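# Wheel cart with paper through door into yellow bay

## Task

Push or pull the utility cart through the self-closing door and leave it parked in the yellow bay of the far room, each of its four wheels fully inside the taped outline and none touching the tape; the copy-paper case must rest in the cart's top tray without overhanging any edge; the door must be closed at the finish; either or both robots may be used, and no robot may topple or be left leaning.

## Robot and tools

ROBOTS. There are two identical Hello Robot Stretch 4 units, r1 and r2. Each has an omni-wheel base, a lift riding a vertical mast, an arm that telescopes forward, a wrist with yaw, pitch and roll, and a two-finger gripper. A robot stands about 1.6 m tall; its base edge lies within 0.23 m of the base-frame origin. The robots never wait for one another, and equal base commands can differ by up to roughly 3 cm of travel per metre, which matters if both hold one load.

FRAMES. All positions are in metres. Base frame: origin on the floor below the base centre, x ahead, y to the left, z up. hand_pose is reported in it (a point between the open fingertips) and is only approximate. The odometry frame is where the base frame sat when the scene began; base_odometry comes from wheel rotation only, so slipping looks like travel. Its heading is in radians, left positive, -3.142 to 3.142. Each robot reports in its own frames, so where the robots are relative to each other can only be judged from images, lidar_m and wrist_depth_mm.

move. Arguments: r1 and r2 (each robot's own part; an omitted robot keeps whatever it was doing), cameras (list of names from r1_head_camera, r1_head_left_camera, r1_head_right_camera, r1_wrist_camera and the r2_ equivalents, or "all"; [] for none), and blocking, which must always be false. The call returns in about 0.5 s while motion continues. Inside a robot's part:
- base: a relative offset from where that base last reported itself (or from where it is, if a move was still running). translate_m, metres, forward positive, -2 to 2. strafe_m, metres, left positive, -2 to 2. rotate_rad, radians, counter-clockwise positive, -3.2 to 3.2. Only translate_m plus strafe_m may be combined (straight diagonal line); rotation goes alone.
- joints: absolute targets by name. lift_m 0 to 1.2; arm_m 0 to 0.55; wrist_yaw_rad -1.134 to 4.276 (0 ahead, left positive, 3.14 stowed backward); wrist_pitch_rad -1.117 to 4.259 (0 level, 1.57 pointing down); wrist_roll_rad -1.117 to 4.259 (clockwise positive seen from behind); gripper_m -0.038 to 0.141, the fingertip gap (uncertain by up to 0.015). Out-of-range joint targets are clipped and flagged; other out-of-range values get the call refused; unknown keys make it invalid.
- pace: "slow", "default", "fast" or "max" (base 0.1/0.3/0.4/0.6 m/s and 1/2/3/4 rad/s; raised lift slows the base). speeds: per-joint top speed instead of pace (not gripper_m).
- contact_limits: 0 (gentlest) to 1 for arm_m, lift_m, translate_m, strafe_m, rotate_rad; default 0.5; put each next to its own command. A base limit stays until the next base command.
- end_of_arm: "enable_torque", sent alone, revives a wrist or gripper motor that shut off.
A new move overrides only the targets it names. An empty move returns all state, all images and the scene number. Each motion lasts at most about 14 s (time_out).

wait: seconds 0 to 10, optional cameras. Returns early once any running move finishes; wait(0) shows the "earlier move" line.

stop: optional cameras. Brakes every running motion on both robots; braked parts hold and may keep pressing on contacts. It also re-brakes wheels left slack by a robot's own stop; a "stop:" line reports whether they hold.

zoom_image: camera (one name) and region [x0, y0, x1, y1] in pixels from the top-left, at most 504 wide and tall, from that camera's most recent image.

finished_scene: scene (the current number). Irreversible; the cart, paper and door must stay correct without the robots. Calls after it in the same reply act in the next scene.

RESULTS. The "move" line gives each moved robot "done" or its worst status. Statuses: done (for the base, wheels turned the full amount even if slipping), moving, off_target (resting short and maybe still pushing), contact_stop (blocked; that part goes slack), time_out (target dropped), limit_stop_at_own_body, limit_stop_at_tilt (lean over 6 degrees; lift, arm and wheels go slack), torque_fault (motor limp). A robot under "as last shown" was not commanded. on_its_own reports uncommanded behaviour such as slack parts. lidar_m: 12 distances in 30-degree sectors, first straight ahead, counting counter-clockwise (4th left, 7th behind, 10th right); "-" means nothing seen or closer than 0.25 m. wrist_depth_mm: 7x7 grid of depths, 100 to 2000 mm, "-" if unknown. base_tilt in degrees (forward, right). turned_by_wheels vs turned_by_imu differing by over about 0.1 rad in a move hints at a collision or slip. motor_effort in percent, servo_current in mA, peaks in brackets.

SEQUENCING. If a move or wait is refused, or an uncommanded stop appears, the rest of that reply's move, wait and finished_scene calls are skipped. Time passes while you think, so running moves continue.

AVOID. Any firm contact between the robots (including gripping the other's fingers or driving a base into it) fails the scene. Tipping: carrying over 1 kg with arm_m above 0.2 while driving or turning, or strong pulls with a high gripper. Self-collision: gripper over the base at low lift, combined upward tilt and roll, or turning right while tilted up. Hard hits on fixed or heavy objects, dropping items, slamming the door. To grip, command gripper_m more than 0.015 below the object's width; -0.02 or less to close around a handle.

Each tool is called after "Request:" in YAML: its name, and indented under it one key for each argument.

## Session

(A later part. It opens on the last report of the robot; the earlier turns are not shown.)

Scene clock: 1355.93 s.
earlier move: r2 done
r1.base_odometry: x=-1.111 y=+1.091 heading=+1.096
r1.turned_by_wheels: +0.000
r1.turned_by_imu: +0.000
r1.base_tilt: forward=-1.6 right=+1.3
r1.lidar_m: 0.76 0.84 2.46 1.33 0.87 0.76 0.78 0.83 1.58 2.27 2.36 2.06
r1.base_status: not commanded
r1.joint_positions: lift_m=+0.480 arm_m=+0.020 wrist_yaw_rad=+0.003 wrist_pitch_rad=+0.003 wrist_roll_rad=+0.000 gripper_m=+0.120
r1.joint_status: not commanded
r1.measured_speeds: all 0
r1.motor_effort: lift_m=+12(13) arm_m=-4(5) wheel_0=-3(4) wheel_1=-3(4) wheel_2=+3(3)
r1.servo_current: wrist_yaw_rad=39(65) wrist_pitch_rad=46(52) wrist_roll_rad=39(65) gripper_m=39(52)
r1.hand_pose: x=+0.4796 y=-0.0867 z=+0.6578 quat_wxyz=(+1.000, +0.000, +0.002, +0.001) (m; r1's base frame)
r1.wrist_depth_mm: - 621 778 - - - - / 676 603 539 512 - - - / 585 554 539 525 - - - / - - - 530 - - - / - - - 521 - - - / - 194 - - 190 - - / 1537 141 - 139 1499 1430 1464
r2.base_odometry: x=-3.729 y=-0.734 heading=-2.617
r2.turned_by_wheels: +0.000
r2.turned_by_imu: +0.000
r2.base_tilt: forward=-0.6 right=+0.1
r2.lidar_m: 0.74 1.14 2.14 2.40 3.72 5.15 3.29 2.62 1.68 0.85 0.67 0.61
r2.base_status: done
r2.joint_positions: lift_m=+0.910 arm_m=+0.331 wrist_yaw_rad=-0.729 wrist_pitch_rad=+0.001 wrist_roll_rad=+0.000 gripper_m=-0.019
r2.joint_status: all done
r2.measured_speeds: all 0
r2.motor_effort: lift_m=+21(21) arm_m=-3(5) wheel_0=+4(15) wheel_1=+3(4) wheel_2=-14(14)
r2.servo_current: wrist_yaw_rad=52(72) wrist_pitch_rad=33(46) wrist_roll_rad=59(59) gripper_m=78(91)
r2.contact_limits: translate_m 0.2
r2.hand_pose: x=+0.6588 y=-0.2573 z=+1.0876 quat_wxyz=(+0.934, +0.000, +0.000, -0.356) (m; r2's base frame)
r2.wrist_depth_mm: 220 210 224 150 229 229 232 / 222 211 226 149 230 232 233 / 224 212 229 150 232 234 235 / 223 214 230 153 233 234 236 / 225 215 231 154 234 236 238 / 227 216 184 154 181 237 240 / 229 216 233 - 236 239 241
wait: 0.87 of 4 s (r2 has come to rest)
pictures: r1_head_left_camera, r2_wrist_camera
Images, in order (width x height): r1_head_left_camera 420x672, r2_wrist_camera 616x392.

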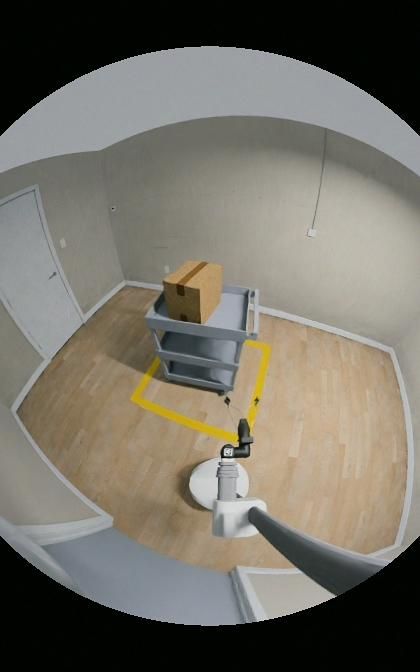

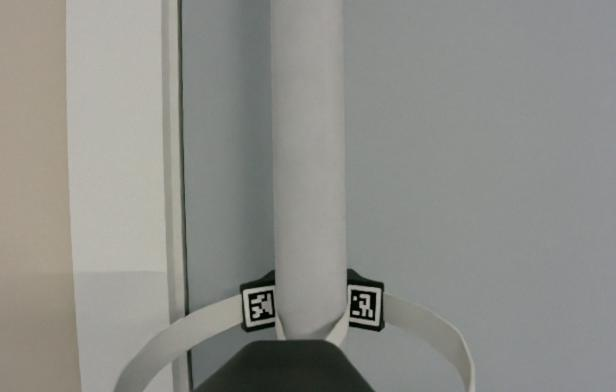

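Request:
move:
  blocking: false
  r2: {"joints":{"gripper_m":0.12,"arm_m":0.311},"speeds":{"arm_m":0.03}}

Request:
wait:
  seconds: 3

Request:
wait:
  seconds: 2
  cameras: ["r2_wrist_camera"]

Scene clock: 1361.40 s.
move: r2 moving
r1: as last shown
r1.lidar_m: 0.74 0.84 2.46 1.32 0.88 0.77 0.78 0.83 1.60 2.28 2.36 2.07
r1.motor_effort: lift_m=+12(13) arm_m=-4(5) wheel_0=-3(3) wheel_1=-3(4) wheel_2=+3(3)
r1.servo_current: wrist_yaw_rad=33(65) wrist_pitch_rad=46(46) wrist_roll_rad=39(65) gripper_m=46(46)
r1.wrist_depth_mm: - 615 768 - - - - / 668 603 539 517 - - - / 580 554 539 521 - - - / - - - 521 - - - / - - - 525 - - - / - 194 - - 189 - - / 1618 141 - 139 1576 1464 1537
r2.base_odometry: x=-3.730 y=-0.734 heading=-2.617
r2.turned_by_wheels: +0.000
r2.turned_by_imu: +0.000
r2.base_tilt: forward=-0.7 right=+0.1
r2.lidar_m: 0.74 1.18 2.14 2.39 3.69 5.12 3.27 2.60 1.71 0.84 0.66 0.62
r2.base_status: not commanded
r2.joint_positions: lift_m=+0.910 arm_m=+0.317 wrist_yaw_rad=-0.726 wrist_pitch_rad=+0.001 wrist_roll_rad=+0.000 gripper_m=+0.005
r2.joint_status: arm_m moving; gripper_m moving
r2.measured_speeds: translate_m=+0.000 strafe_m=+0.000 rotate_rad=+0.001 lift_m=+0.000 arm_m=-0.030 wrist_yaw_rad=+0.017 wrist_pitch_rad=+0.000 wrist_roll_rad=+0.000
r2.motor_effort: lift_m=+21(21) arm_m=-7(12) wheel_0=-3(3) wheel_1=+1(2) wheel_2=-10(14)
r2.servo_current: wrist_yaw_rad=59(59) wrist_pitch_rad=39(46) wrist_roll_rad=46(46) gripper_m=104(104)
r2.contact_limits: translate_m 0.2
r2.hand_pose: x=+0.6459 y=-0.2568 z=+1.0876 quat_wxyz=(+0.935, +0.000, +0.000, -0.355) (m; r2's base frame)
r2.wrist_depth_mm: 231 219 235 156 236 236 236 / 233 221 236 157 236 238 238 / 233 222 236 157 239 239 239 / 234 223 238 159 240 241 241 / 236 225 240 160 241 243 243 / 237 226 190 160 185 244 244 / 239 227 242 - 244 246 246
pictures: none

Scene clock: 1363.07 s.
earlier move: r2 done
r1.base_odometry: x=-1.111 y=+1.091 heading=+1.096
r1.turned_by_wheels: +0.000
r1.turned_by_imu: +0.000
r1.base_tilt: forward=-1.6 right=+1.3
r1.lidar_m: 0.74 0.84 2.45 1.33 0.89 0.77 0.78 0.81 1.59 2.25 2.36 2.06
r1.base_status: not commanded
r1.joint_positions: lift_m=+0.480 arm_m=+0.020 wrist_yaw_rad=+0.003 wrist_pitch_rad=+0.003 wrist_roll_rad=+0.000 gripper_m=+0.120
r1.joint_status: not commanded
r1.measured_speeds: all 0
r1.motor_effort: lift_m=+12(13) arm_m=-4(5) wheel_0=-3(3) wheel_1=-3(4) wheel_2=+3(3)
r1.servo_current: wrist_yaw_rad=59(65) wrist_pitch_rad=46(52) wrist_roll_rad=59(65) gripper_m=46(52)
r1.hand_pose: x=+0.4796 y=-0.0867 z=+0.6578 quat_wxyz=(+1.000, +0.000, +0.002, +0.001) (m; r1's base frame)
r1.wrist_depth_mm: - 615 778 - - - - / 676 609 544 517 - - - / 585 564 539 525 - - - / - - - 530 - - - / - - - 521 - - - / - 194 - - 189 - - / 1537 141 - 139 1537 1464 1499
r2.base_odometry: x=-3.730 y=-0.734 heading=-2.617
r2.turned_by_wheels: +0.000
r2.turned_by_imu: +0.000
r2.base_tilt: forward=-0.7 right=+0.0
r2.lidar_m: 0.74 1.13 2.14 2.39 3.68 5.12 3.27 2.63 1.65 0.84 0.66 0.63
r2.base_status: not commanded
r2.joint_positions: lift_m=+0.910 arm_m=+0.311 wrist_yaw_rad=-0.723 wrist_pitch_rad=+0.001 wrist_roll_rad=+0.000 gripper_m=+0.120
r2.joint_status: all done
r2.measured_speeds: all 0
r2.motor_effort: lift_m=+21(21) arm_m=-5(12) wheel_0=-2(3) wheel_1=+1(2) wheel_2=-8(14)
r2.servo_current: wrist_yaw_rad=39(59) wrist_pitch_rad=39(46) wrist_roll_rad=46(59) gripper_m=59(124)
r2.contact_limits: translate_m 0.2
r2.hand_pose: x=+0.6404 y=-0.2564 z=+1.0876 quat_wxyz=(+0.935, +0.000, +0.000, -0.354) (m; r2's base frame)
r2.wrist_depth_mm: 237 226 239 163 242 242 244 / 238 226 241 164 244 245 245 / 239 229 243 165 245 245 247 / 241 229 244 166 246 247 249 / 243 231 246 167 248 249 250 / 244 232 200 166 193 250 253 / 245 233 247 - 250 252 253
wait: 1.67 of 3 s (r2 has come to rest)
pictures: none

Scene clock: 1365.07 s.
r1.base_odometry: x=-1.111 y=+1.091 heading=+1.096
r1.turned_by_wheels: +0.000
r1.turned_by_imu: +0.000
r1.base_tilt: forward=-1.6 right=+1.3
r1.lidar_m: 0.76 0.84 2.45 1.30 0.90 0.78 0.77 0.84 1.57 2.26 2.35 2.06
r1.base_status: not commanded
r1.joint_positions: lift_m=+0.480 arm_m=+0.020 wrist_yaw_rad=+0.003 wrist_pitch_rad=+0.003 wrist_roll_rad=+0.000 gripper_m=+0.120
r1.joint_status: not commanded
r1.measured_speeds: all 0
r1.motor_effort: lift_m=+13(13) arm_m=-5(5) wheel_0=-2(3) wheel_1=-3(4) wheel_2=+3(3)
r1.servo_current: wrist_yaw_rad=65(65) wrist_pitch_rad=39(52) wrist_roll_rad=33(65) gripper_m=39(52)
r1.hand_pose: x=+0.4796 y=-0.0867 z=+0.6578 quat_wxyz=(+1.000, +0.000, +0.002, +0.001) (m; r1's base frame)
r1.wrist_depth_mm: - 621 768 - - - - / 683 603 539 517 - - - / 585 559 539 521 - - - / - - - 525 - - - / - - - 525 - - - / - 194 - - 190 - - / 1576 141 - 139 1499 1430 1430
r2.base_odometry: x=-3.730 y=-0.734 heading=-2.617
r2.turned_by_wheels: +0.000
r2.turned_by_imu: +0.000
r2.base_tilt: forward=-0.6 right=+0.0
r2.lidar_m: 0.73 1.16 2.15 2.38 3.69 5.16 3.24 2.61 1.70 0.84 0.68 0.61
r2.base_status: not commanded
r2.joint_positions: lift_m=+0.910 arm_m=+0.311 wrist_yaw_rad=-0.723 wrist_pitch_rad=+0.001 wrist_roll_rad=+0.000 gripper_m=+0.120
r2.joint_status: all done
r2.measured_speeds: all 0
r2.motor_effort: lift_m=+21(21) arm_m=-5(12) wheel_0=-3(3) wheel_1=+1(2) wheel_2=-8(14)
r2.servo_current: wrist_yaw_rad=46(59) wrist_pitch_rad=39(46) wrist_roll_rad=46(59) gripper_m=46(124)
r2.contact_limits: translate_m 0.2
r2.hand_pose: x=+0.6404 y=-0.2564 z=+1.0876 quat_wxyz=(+0.935, +0.000, +0.000, -0.354) (m; r2's base frame)
r2.wrist_depth_mm: 236 225 239 163 243 243 245 / 239 227 242 164 244 244 245 / 239 228 243 165 245 247 248 / 241 230 244 167 246 247 249 / 242 231 246 166 248 249 250 / 244 233 200 167 194 250 251 / 246 233 250 - 251 252 252
wait: 2.00 s; at rest by 0.27 s
pictures: r2_wrist_camera
Images, in order (width x height): r2_wrist_camera 616x392.

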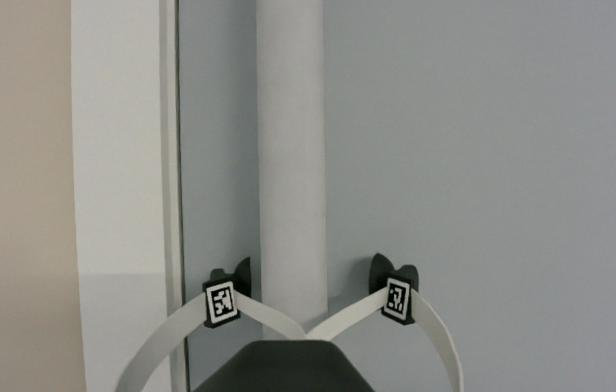

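Request:
move:
  blocking: false
  r2: {"base":{"translate_m":-0.20,"strafe_m":0.15},"pace":"slow"}

Request:
wait:
  seconds: 5
  cameras: ["r2_wrist_camera","r1_head_left_camera","r1_head_camera"]

Request:
zoom_image:
  camera: "r1_head_camera"
  region: [40, 250, 420, 530]

Request:
zoom_image:
  camera: "r1_head_left_camera"
  region: [0, 440, 300, 630]

Scene clock: 1373.00 s.
move: r2 moving
r1: as last shown
r1.lidar_m: 0.75 0.84 2.44 1.33 0.90 0.76 0.78 0.84 1.58 2.29 2.34 2.06
r1.motor_effort: lift_m=+12(13) arm_m=-4(5) wheel_0=-3(4) wheel_1=-4(4) wheel_2=+3(3)
r1.servo_current: wrist_yaw_rad=52(52) wrist_pitch_rad=46(46) wrist_roll_rad=52(65) gripper_m=46(46)
r1.wrist_depth_mm: - 609 768 - - - - / 668 597 544 517 - - - / 585 559 544 521 - - - / - - - 530 - - - / - - - 525 - - - / - 194 - - 191 - - / 1537 141 - 139 1537 1430 1464
r2.base_odometry: x=-3.716 y=-0.736 heading=-2.617
r2.turned_by_wheels: +0.001
r2.turned_by_imu: +0.001
r2.base_tilt: forward=-0.7 right=+0.1
r2.lidar_m: 0.72 1.21 2.13 2.39 3.69 5.12 3.25 2.62 1.69 0.85 0.69 0.65
r2.base_status: translate_m moving; strafe_m moving
r2.joint_positions: lift_m=+0.910 arm_m=+0.311 wrist_yaw_rad=-0.723 wrist_pitch_rad=+0.001 wrist_roll_rad=+0.000 gripper_m=+0.120
r2.joint_status: not commanded
r2.measured_speeds: translate_m=-0.043 strafe_m=+0.032 rotate_rad=+0.000 lift_m=+0.000 arm_m=+0.000 wrist_yaw_rad=+0.000 wrist_pitch_rad=+0.000 wrist_roll_rad=+0.000
r2.motor_effort: lift_m=+21(21) arm_m=-5(6) wheel_0=-6(8) wheel_1=+5(6) wheel_2=+9(9)
r2.servo_current: wrist_yaw_rad=39(52) wrist_pitch_rad=39(46) wrist_roll_rad=39(52) gripper_m=52(65)
r2.hand_pose: x=+0.6405 y=-0.2563 z=+1.0876 quat_wxyz=(+0.935, +0.000, +0.000, -0.354) (m; r2's base frame)
r2.wrist_depth_mm: 250 236 251 173 251 252 252 / 252 239 255 179 253 253 253 / 253 240 256 177 255 256 255 / 254 242 256 178 256 256 258 / 256 243 257 178 257 258 258 / 257 245 258 179 259 258 262 / 258 245 259 - 262 260 260
pictures: none

Scene clock: 1376.20 s.
earlier move: r2 done
r1.base_odometry: x=-1.111 y=+1.091 heading=+1.096
r1.turned_by_wheels: +0.000
r1.turned_by_imu: +0.000
r1.base_tilt: forward=-1.6 right=+1.3
r1.lidar_m: 0.75 0.85 2.45 1.32 0.89 0.78 0.77 0.83 1.58 2.29 2.37 2.08
r1.base_status: not commanded
r1.joint_positions: lift_m=+0.480 arm_m=+0.020 wrist_yaw_rad=+0.003 wrist_pitch_rad=+0.003 wrist_roll_rad=+0.000 gripper_m=+0.120
r1.joint_status: not commanded
r1.measured_speeds: all 0
r1.motor_effort: lift_m=+12(13) arm_m=-4(5) wheel_0=-3(4) wheel_1=-4(4) wheel_2=+3(3)
r1.servo_current: wrist_yaw_rad=39(78) wrist_pitch_rad=46(52) wrist_roll_rad=33(65) gripper_m=46(52)
r1.hand_pose: x=+0.4796 y=-0.0867 z=+0.6578 quat_wxyz=(+1.000, +0.000, +0.002, +0.001) (m; r1's base frame)
r1.wrist_depth_mm: - 615 778 - - - - / 676 603 539 517 - - - / 585 559 539 521 - - - / - - - 525 - - - / - - - 521 - - - / - 194 - - 190 - - / 1499 141 - 139 1537 1397 1464
r2.base_odometry: x=-3.482 y=-0.763 heading=-2.617
r2.turned_by_wheels: +0.000
r2.turned_by_imu: +0.000
r2.base_tilt: forward=-0.6 right=+0.0
r2.lidar_m: 1.02 1.59 2.16 2.38 3.71 4.91 3.25 2.60 2.27 1.16 0.94 0.86
r2.base_status: done
r2.joint_positions: lift_m=+0.910 arm_m=+0.311 wrist_yaw_rad=-0.723 wrist_pitch_rad=+0.001 wrist_roll_rad=+0.000 gripper_m=+0.120
r2.joint_status: not commanded
r2.measured_speeds: all 0
r2.motor_effort: lift_m=+21(21) arm_m=-5(6) wheel_0=-5(10) wheel_1=+5(7) wheel_2=+6(10)
r2.servo_current: wrist_yaw_rad=46(65) wrist_pitch_rad=46(46) wrist_roll_rad=46(59) gripper_m=52(65)
r2.hand_pose: x=+0.6405 y=-0.2563 z=+1.0876 quat_wxyz=(+0.935, +0.000, +0.000, -0.354) (m; r2's base frame)
r2.wrist_depth_mm: 484 480 480 - - - - / 484 484 469 413 - - - / - - 469 413 - - - / - - 477 418 - - - / - - 477 418 - - - / - 186 198 415 186 - - / - - 484 - - - -
wait: 3.20 of 5 s (r2 has come to rest)
pictures: r1_head_camera, r1_head_left_camera, r2_wrist_camera
Images, in order (width x height): r1_head_camera 420x560, r1_head_left_camera 420x672, r2_wrist_camera 616x392.

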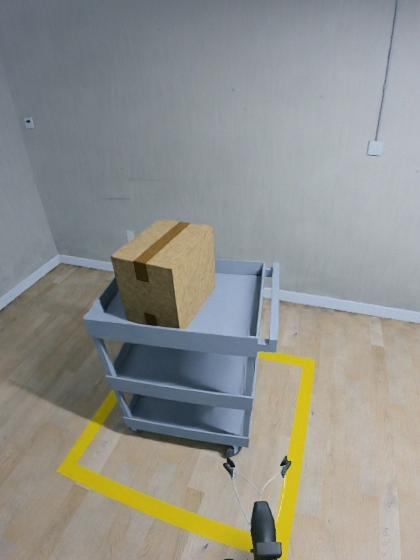

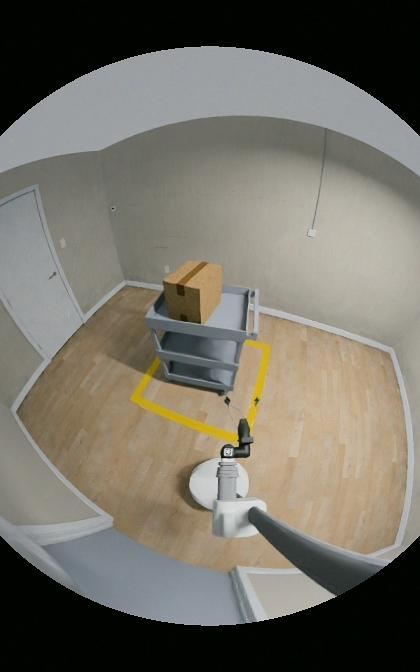

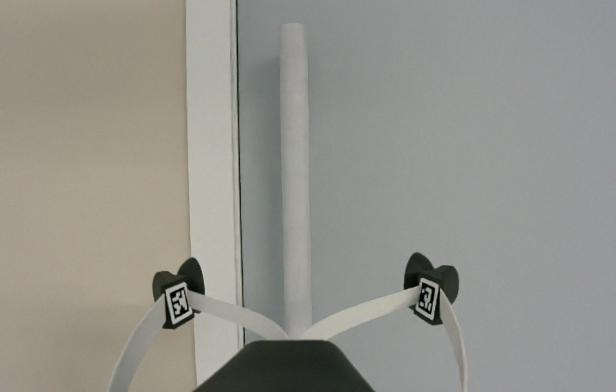

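Scaled by 1.326 from the camera's 420x560 image, which has a finer 600x800 frame.

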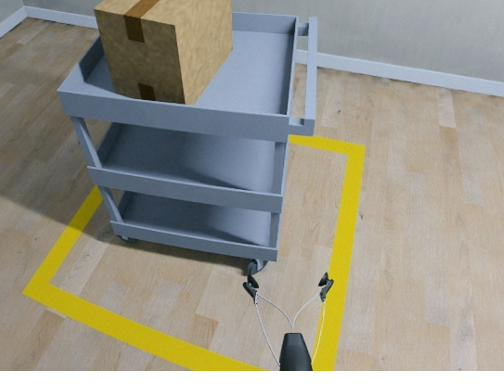

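Scaled by 1.680 from the camera's 420x672 image, which has a finer 600x960 frame.

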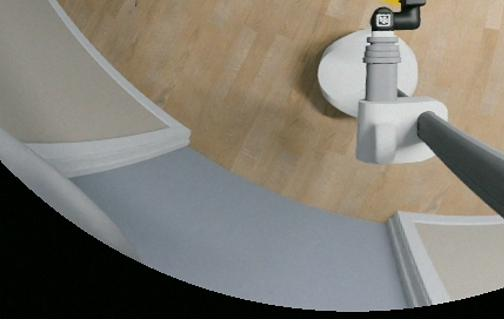

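Request:
move:
  blocking: false
  r1: {"base":{"strafe_m":0.65}}

Request:
wait:
  seconds: 5
  cameras: ["r1_head_right_camera","r1_head_camera"]

Request:
zoom_image:
  camera: "r1_head_camera"
  region: [100, 230, 420, 500]

Request:
zoom_image:
  camera: "r1_head_right_camera"
  region: [150, 250, 400, 450]

Scene clock: 1384.97 s.
move: r1 moving
r1.base_odometry: x=-1.143 y=+1.108 heading=+1.096
r1.turned_by_wheels: +0.000
r1.turned_by_imu: +0.000
r1.base_tilt: forward=-1.5 right=+1.3
r1.lidar_m: 0.76 0.83 2.40 1.27 0.89 0.76 0.76 0.82 1.58 2.28 2.38 2.08
r1.base_status: strafe_m moving
r1.joint_positions: lift_m=+0.480 arm_m=+0.020 wrist_yaw_rad=+0.003 wrist_pitch_rad=+0.003 wrist_roll_rad=+0.000 gripper_m=+0.120
r1.joint_status: not commanded
r1.measured_speeds: translate_m=+0.000 strafe_m=+0.141 rotate_rad=+0.003 lift_m=+0.000 arm_m=+0.000 wrist_yaw_rad=+0.000 wrist_pitch_rad=+0.000 wrist_roll_rad=+0.000
r1.motor_effort: lift_m=+13(13) arm_m=-4(5) wheel_0=-11(11) wheel_1=+9(10) wheel_2=+0(3)
r1.servo_current: wrist_yaw_rad=39(72) wrist_pitch_rad=46(52) wrist_roll_rad=59(59) gripper_m=39(46)
r1.hand_pose: x=+0.4796 y=-0.0867 z=+0.6578 quat_wxyz=(+1.000, +0.000, +0.002, +0.001) (m; r1's base frame)
r1.wrist_depth_mm: - 615 732 - - - - / - 609 544 521 - - - / 580 564 549 525 - - - / - - - 931 - - - / - - - - - - - / - 193 - - 189 - - / 1576 161 - 139 1537 1430 1464
r2: as last shown
r2.base_tilt: forward=-0.7 right=+0.1
r2.lidar_m: 1.00 1.60 2.16 2.38 3.72 4.89 3.25 2.60 2.29 1.16 0.94 0.87
r2.motor_effort: lift_m=+21(21) arm_m=-5(6) wheel_0=-5(5) wheel_1=+5(5) wheel_2=+6(6)
r2.servo_current: wrist_yaw_rad=46(59) wrist_pitch_rad=46(46) wrist_roll_rad=39(59) gripper_m=52(59)
r2.wrist_depth_mm: 484 484 480 - - - - / 484 484 473 410 - - - / - - 473 415 - - - / - - 477 418 - - - / - - 480 418 - - - / - 186 198 415 185 - - / - - 484 - - - -
pictures: none

Scene clock: 1387.97 s.
earlier move: r1 done
r1.base_odometry: x=-1.689 y=+1.388 heading=+1.096
r1.turned_by_wheels: +0.000
r1.turned_by_imu: +0.003
r1.base_tilt: forward=-1.6 right=+1.3
r1.lidar_m: 0.86 2.07 1.85 0.95 0.58 0.48 0.57 0.71 1.12 2.87 1.05 0.87
r1.base_status: done
r1.joint_positions: lift_m=+0.480 arm_m=+0.020 wrist_yaw_rad=+0.003 wrist_pitch_rad=+0.003 wrist_roll_rad=+0.000 gripper_m=+0.120
r1.joint_status: not commanded
r1.measured_speeds: all 0
r1.motor_effort: lift_m=+13(13) arm_m=-4(5) wheel_0=+0(11) wheel_1=-1(11) wheel_2=+0(3)
r1.servo_current: wrist_yaw_rad=52(72) wrist_pitch_rad=39(52) wrist_roll_rad=39(65) gripper_m=39(52)
r1.hand_pose: x=+0.4796 y=-0.0867 z=+0.6577 quat_wxyz=(+1.000, +0.000, +0.002, +0.001) (m; r1's base frame)
r1.wrist_depth_mm: - - - - - 640 591 / - - - - 609 615 559 / - - - - 603 585 559 / - - - - - - - / - - - - 627 - - / - 1983 - - 191 - - / 1537 1499 1576 144 - - -
r2.base_odometry: x=-3.482 y=-0.763 heading=-2.617
r2.turned_by_wheels: +0.000
r2.turned_by_imu: +0.000
r2.base_tilt: forward=-0.7 right=+0.1
r2.lidar_m: 1.00 1.60 2.16 2.39 3.70 4.88 3.26 2.60 2.26 1.16 0.92 0.86
r2.base_status: not commanded
r2.joint_positions: lift_m=+0.910 arm_m=+0.311 wrist_yaw_rad=-0.723 wrist_pitch_rad=+0.001 wrist_roll_rad=+0.000 gripper_m=+0.120
r2.joint_status: not commanded
r2.measured_speeds: all 0
r2.motor_effort: lift_m=+21(21) arm_m=-5(6) wheel_0=-4(5) wheel_1=+5(5) wheel_2=+6(6)
r2.servo_current: wrist_yaw_rad=33(59) wrist_pitch_rad=39(46) wrist_roll_rad=39(59) gripper_m=52(59)
r2.hand_pose: x=+0.6405 y=-0.2563 z=+1.0876 quat_wxyz=(+0.935, +0.000, +0.000, -0.354) (m; r2's base frame)
r2.wrist_depth_mm: 484 484 477 - - - - / 484 480 469 413 - - - / - - 473 415 - - - / - - 477 418 - - - / - - 480 421 - - - / - 185 198 415 185 - - / - - 484 - - - -
wait: 3.00 of 5 s (r1 has come to rest)
pictures: r1_head_camera, r1_head_right_camera
Images, in order (width x height): r1_head_camera 420x560, r1_head_right_camera 420x672.

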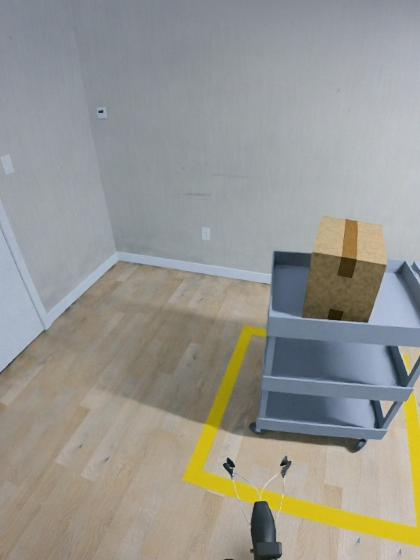

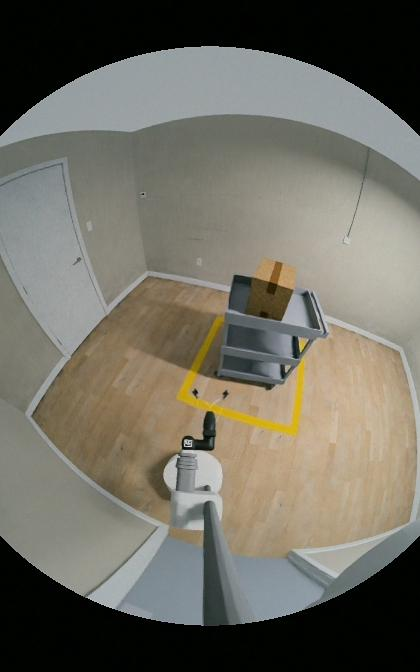

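Scaled by 1.575 from the camera's 420x560 image, which has a finer 600x800 frame.

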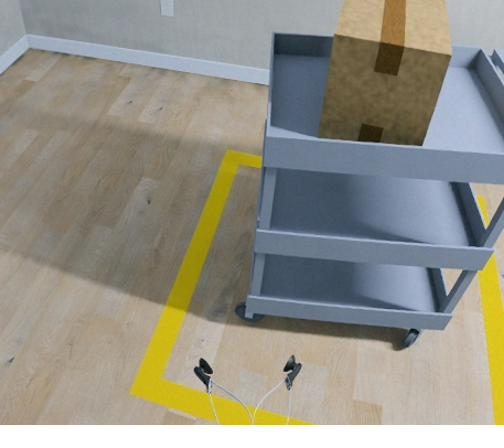

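Scaled by 2.016 from the camera's 420x672 image, which has a finer 600x960 frame.

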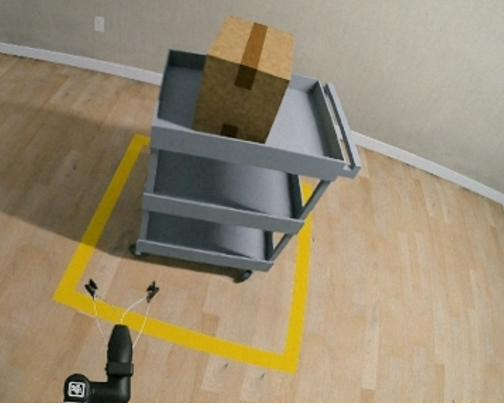

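Request:
finished_scene:
  scene: 2

The scene is finished: the task was done.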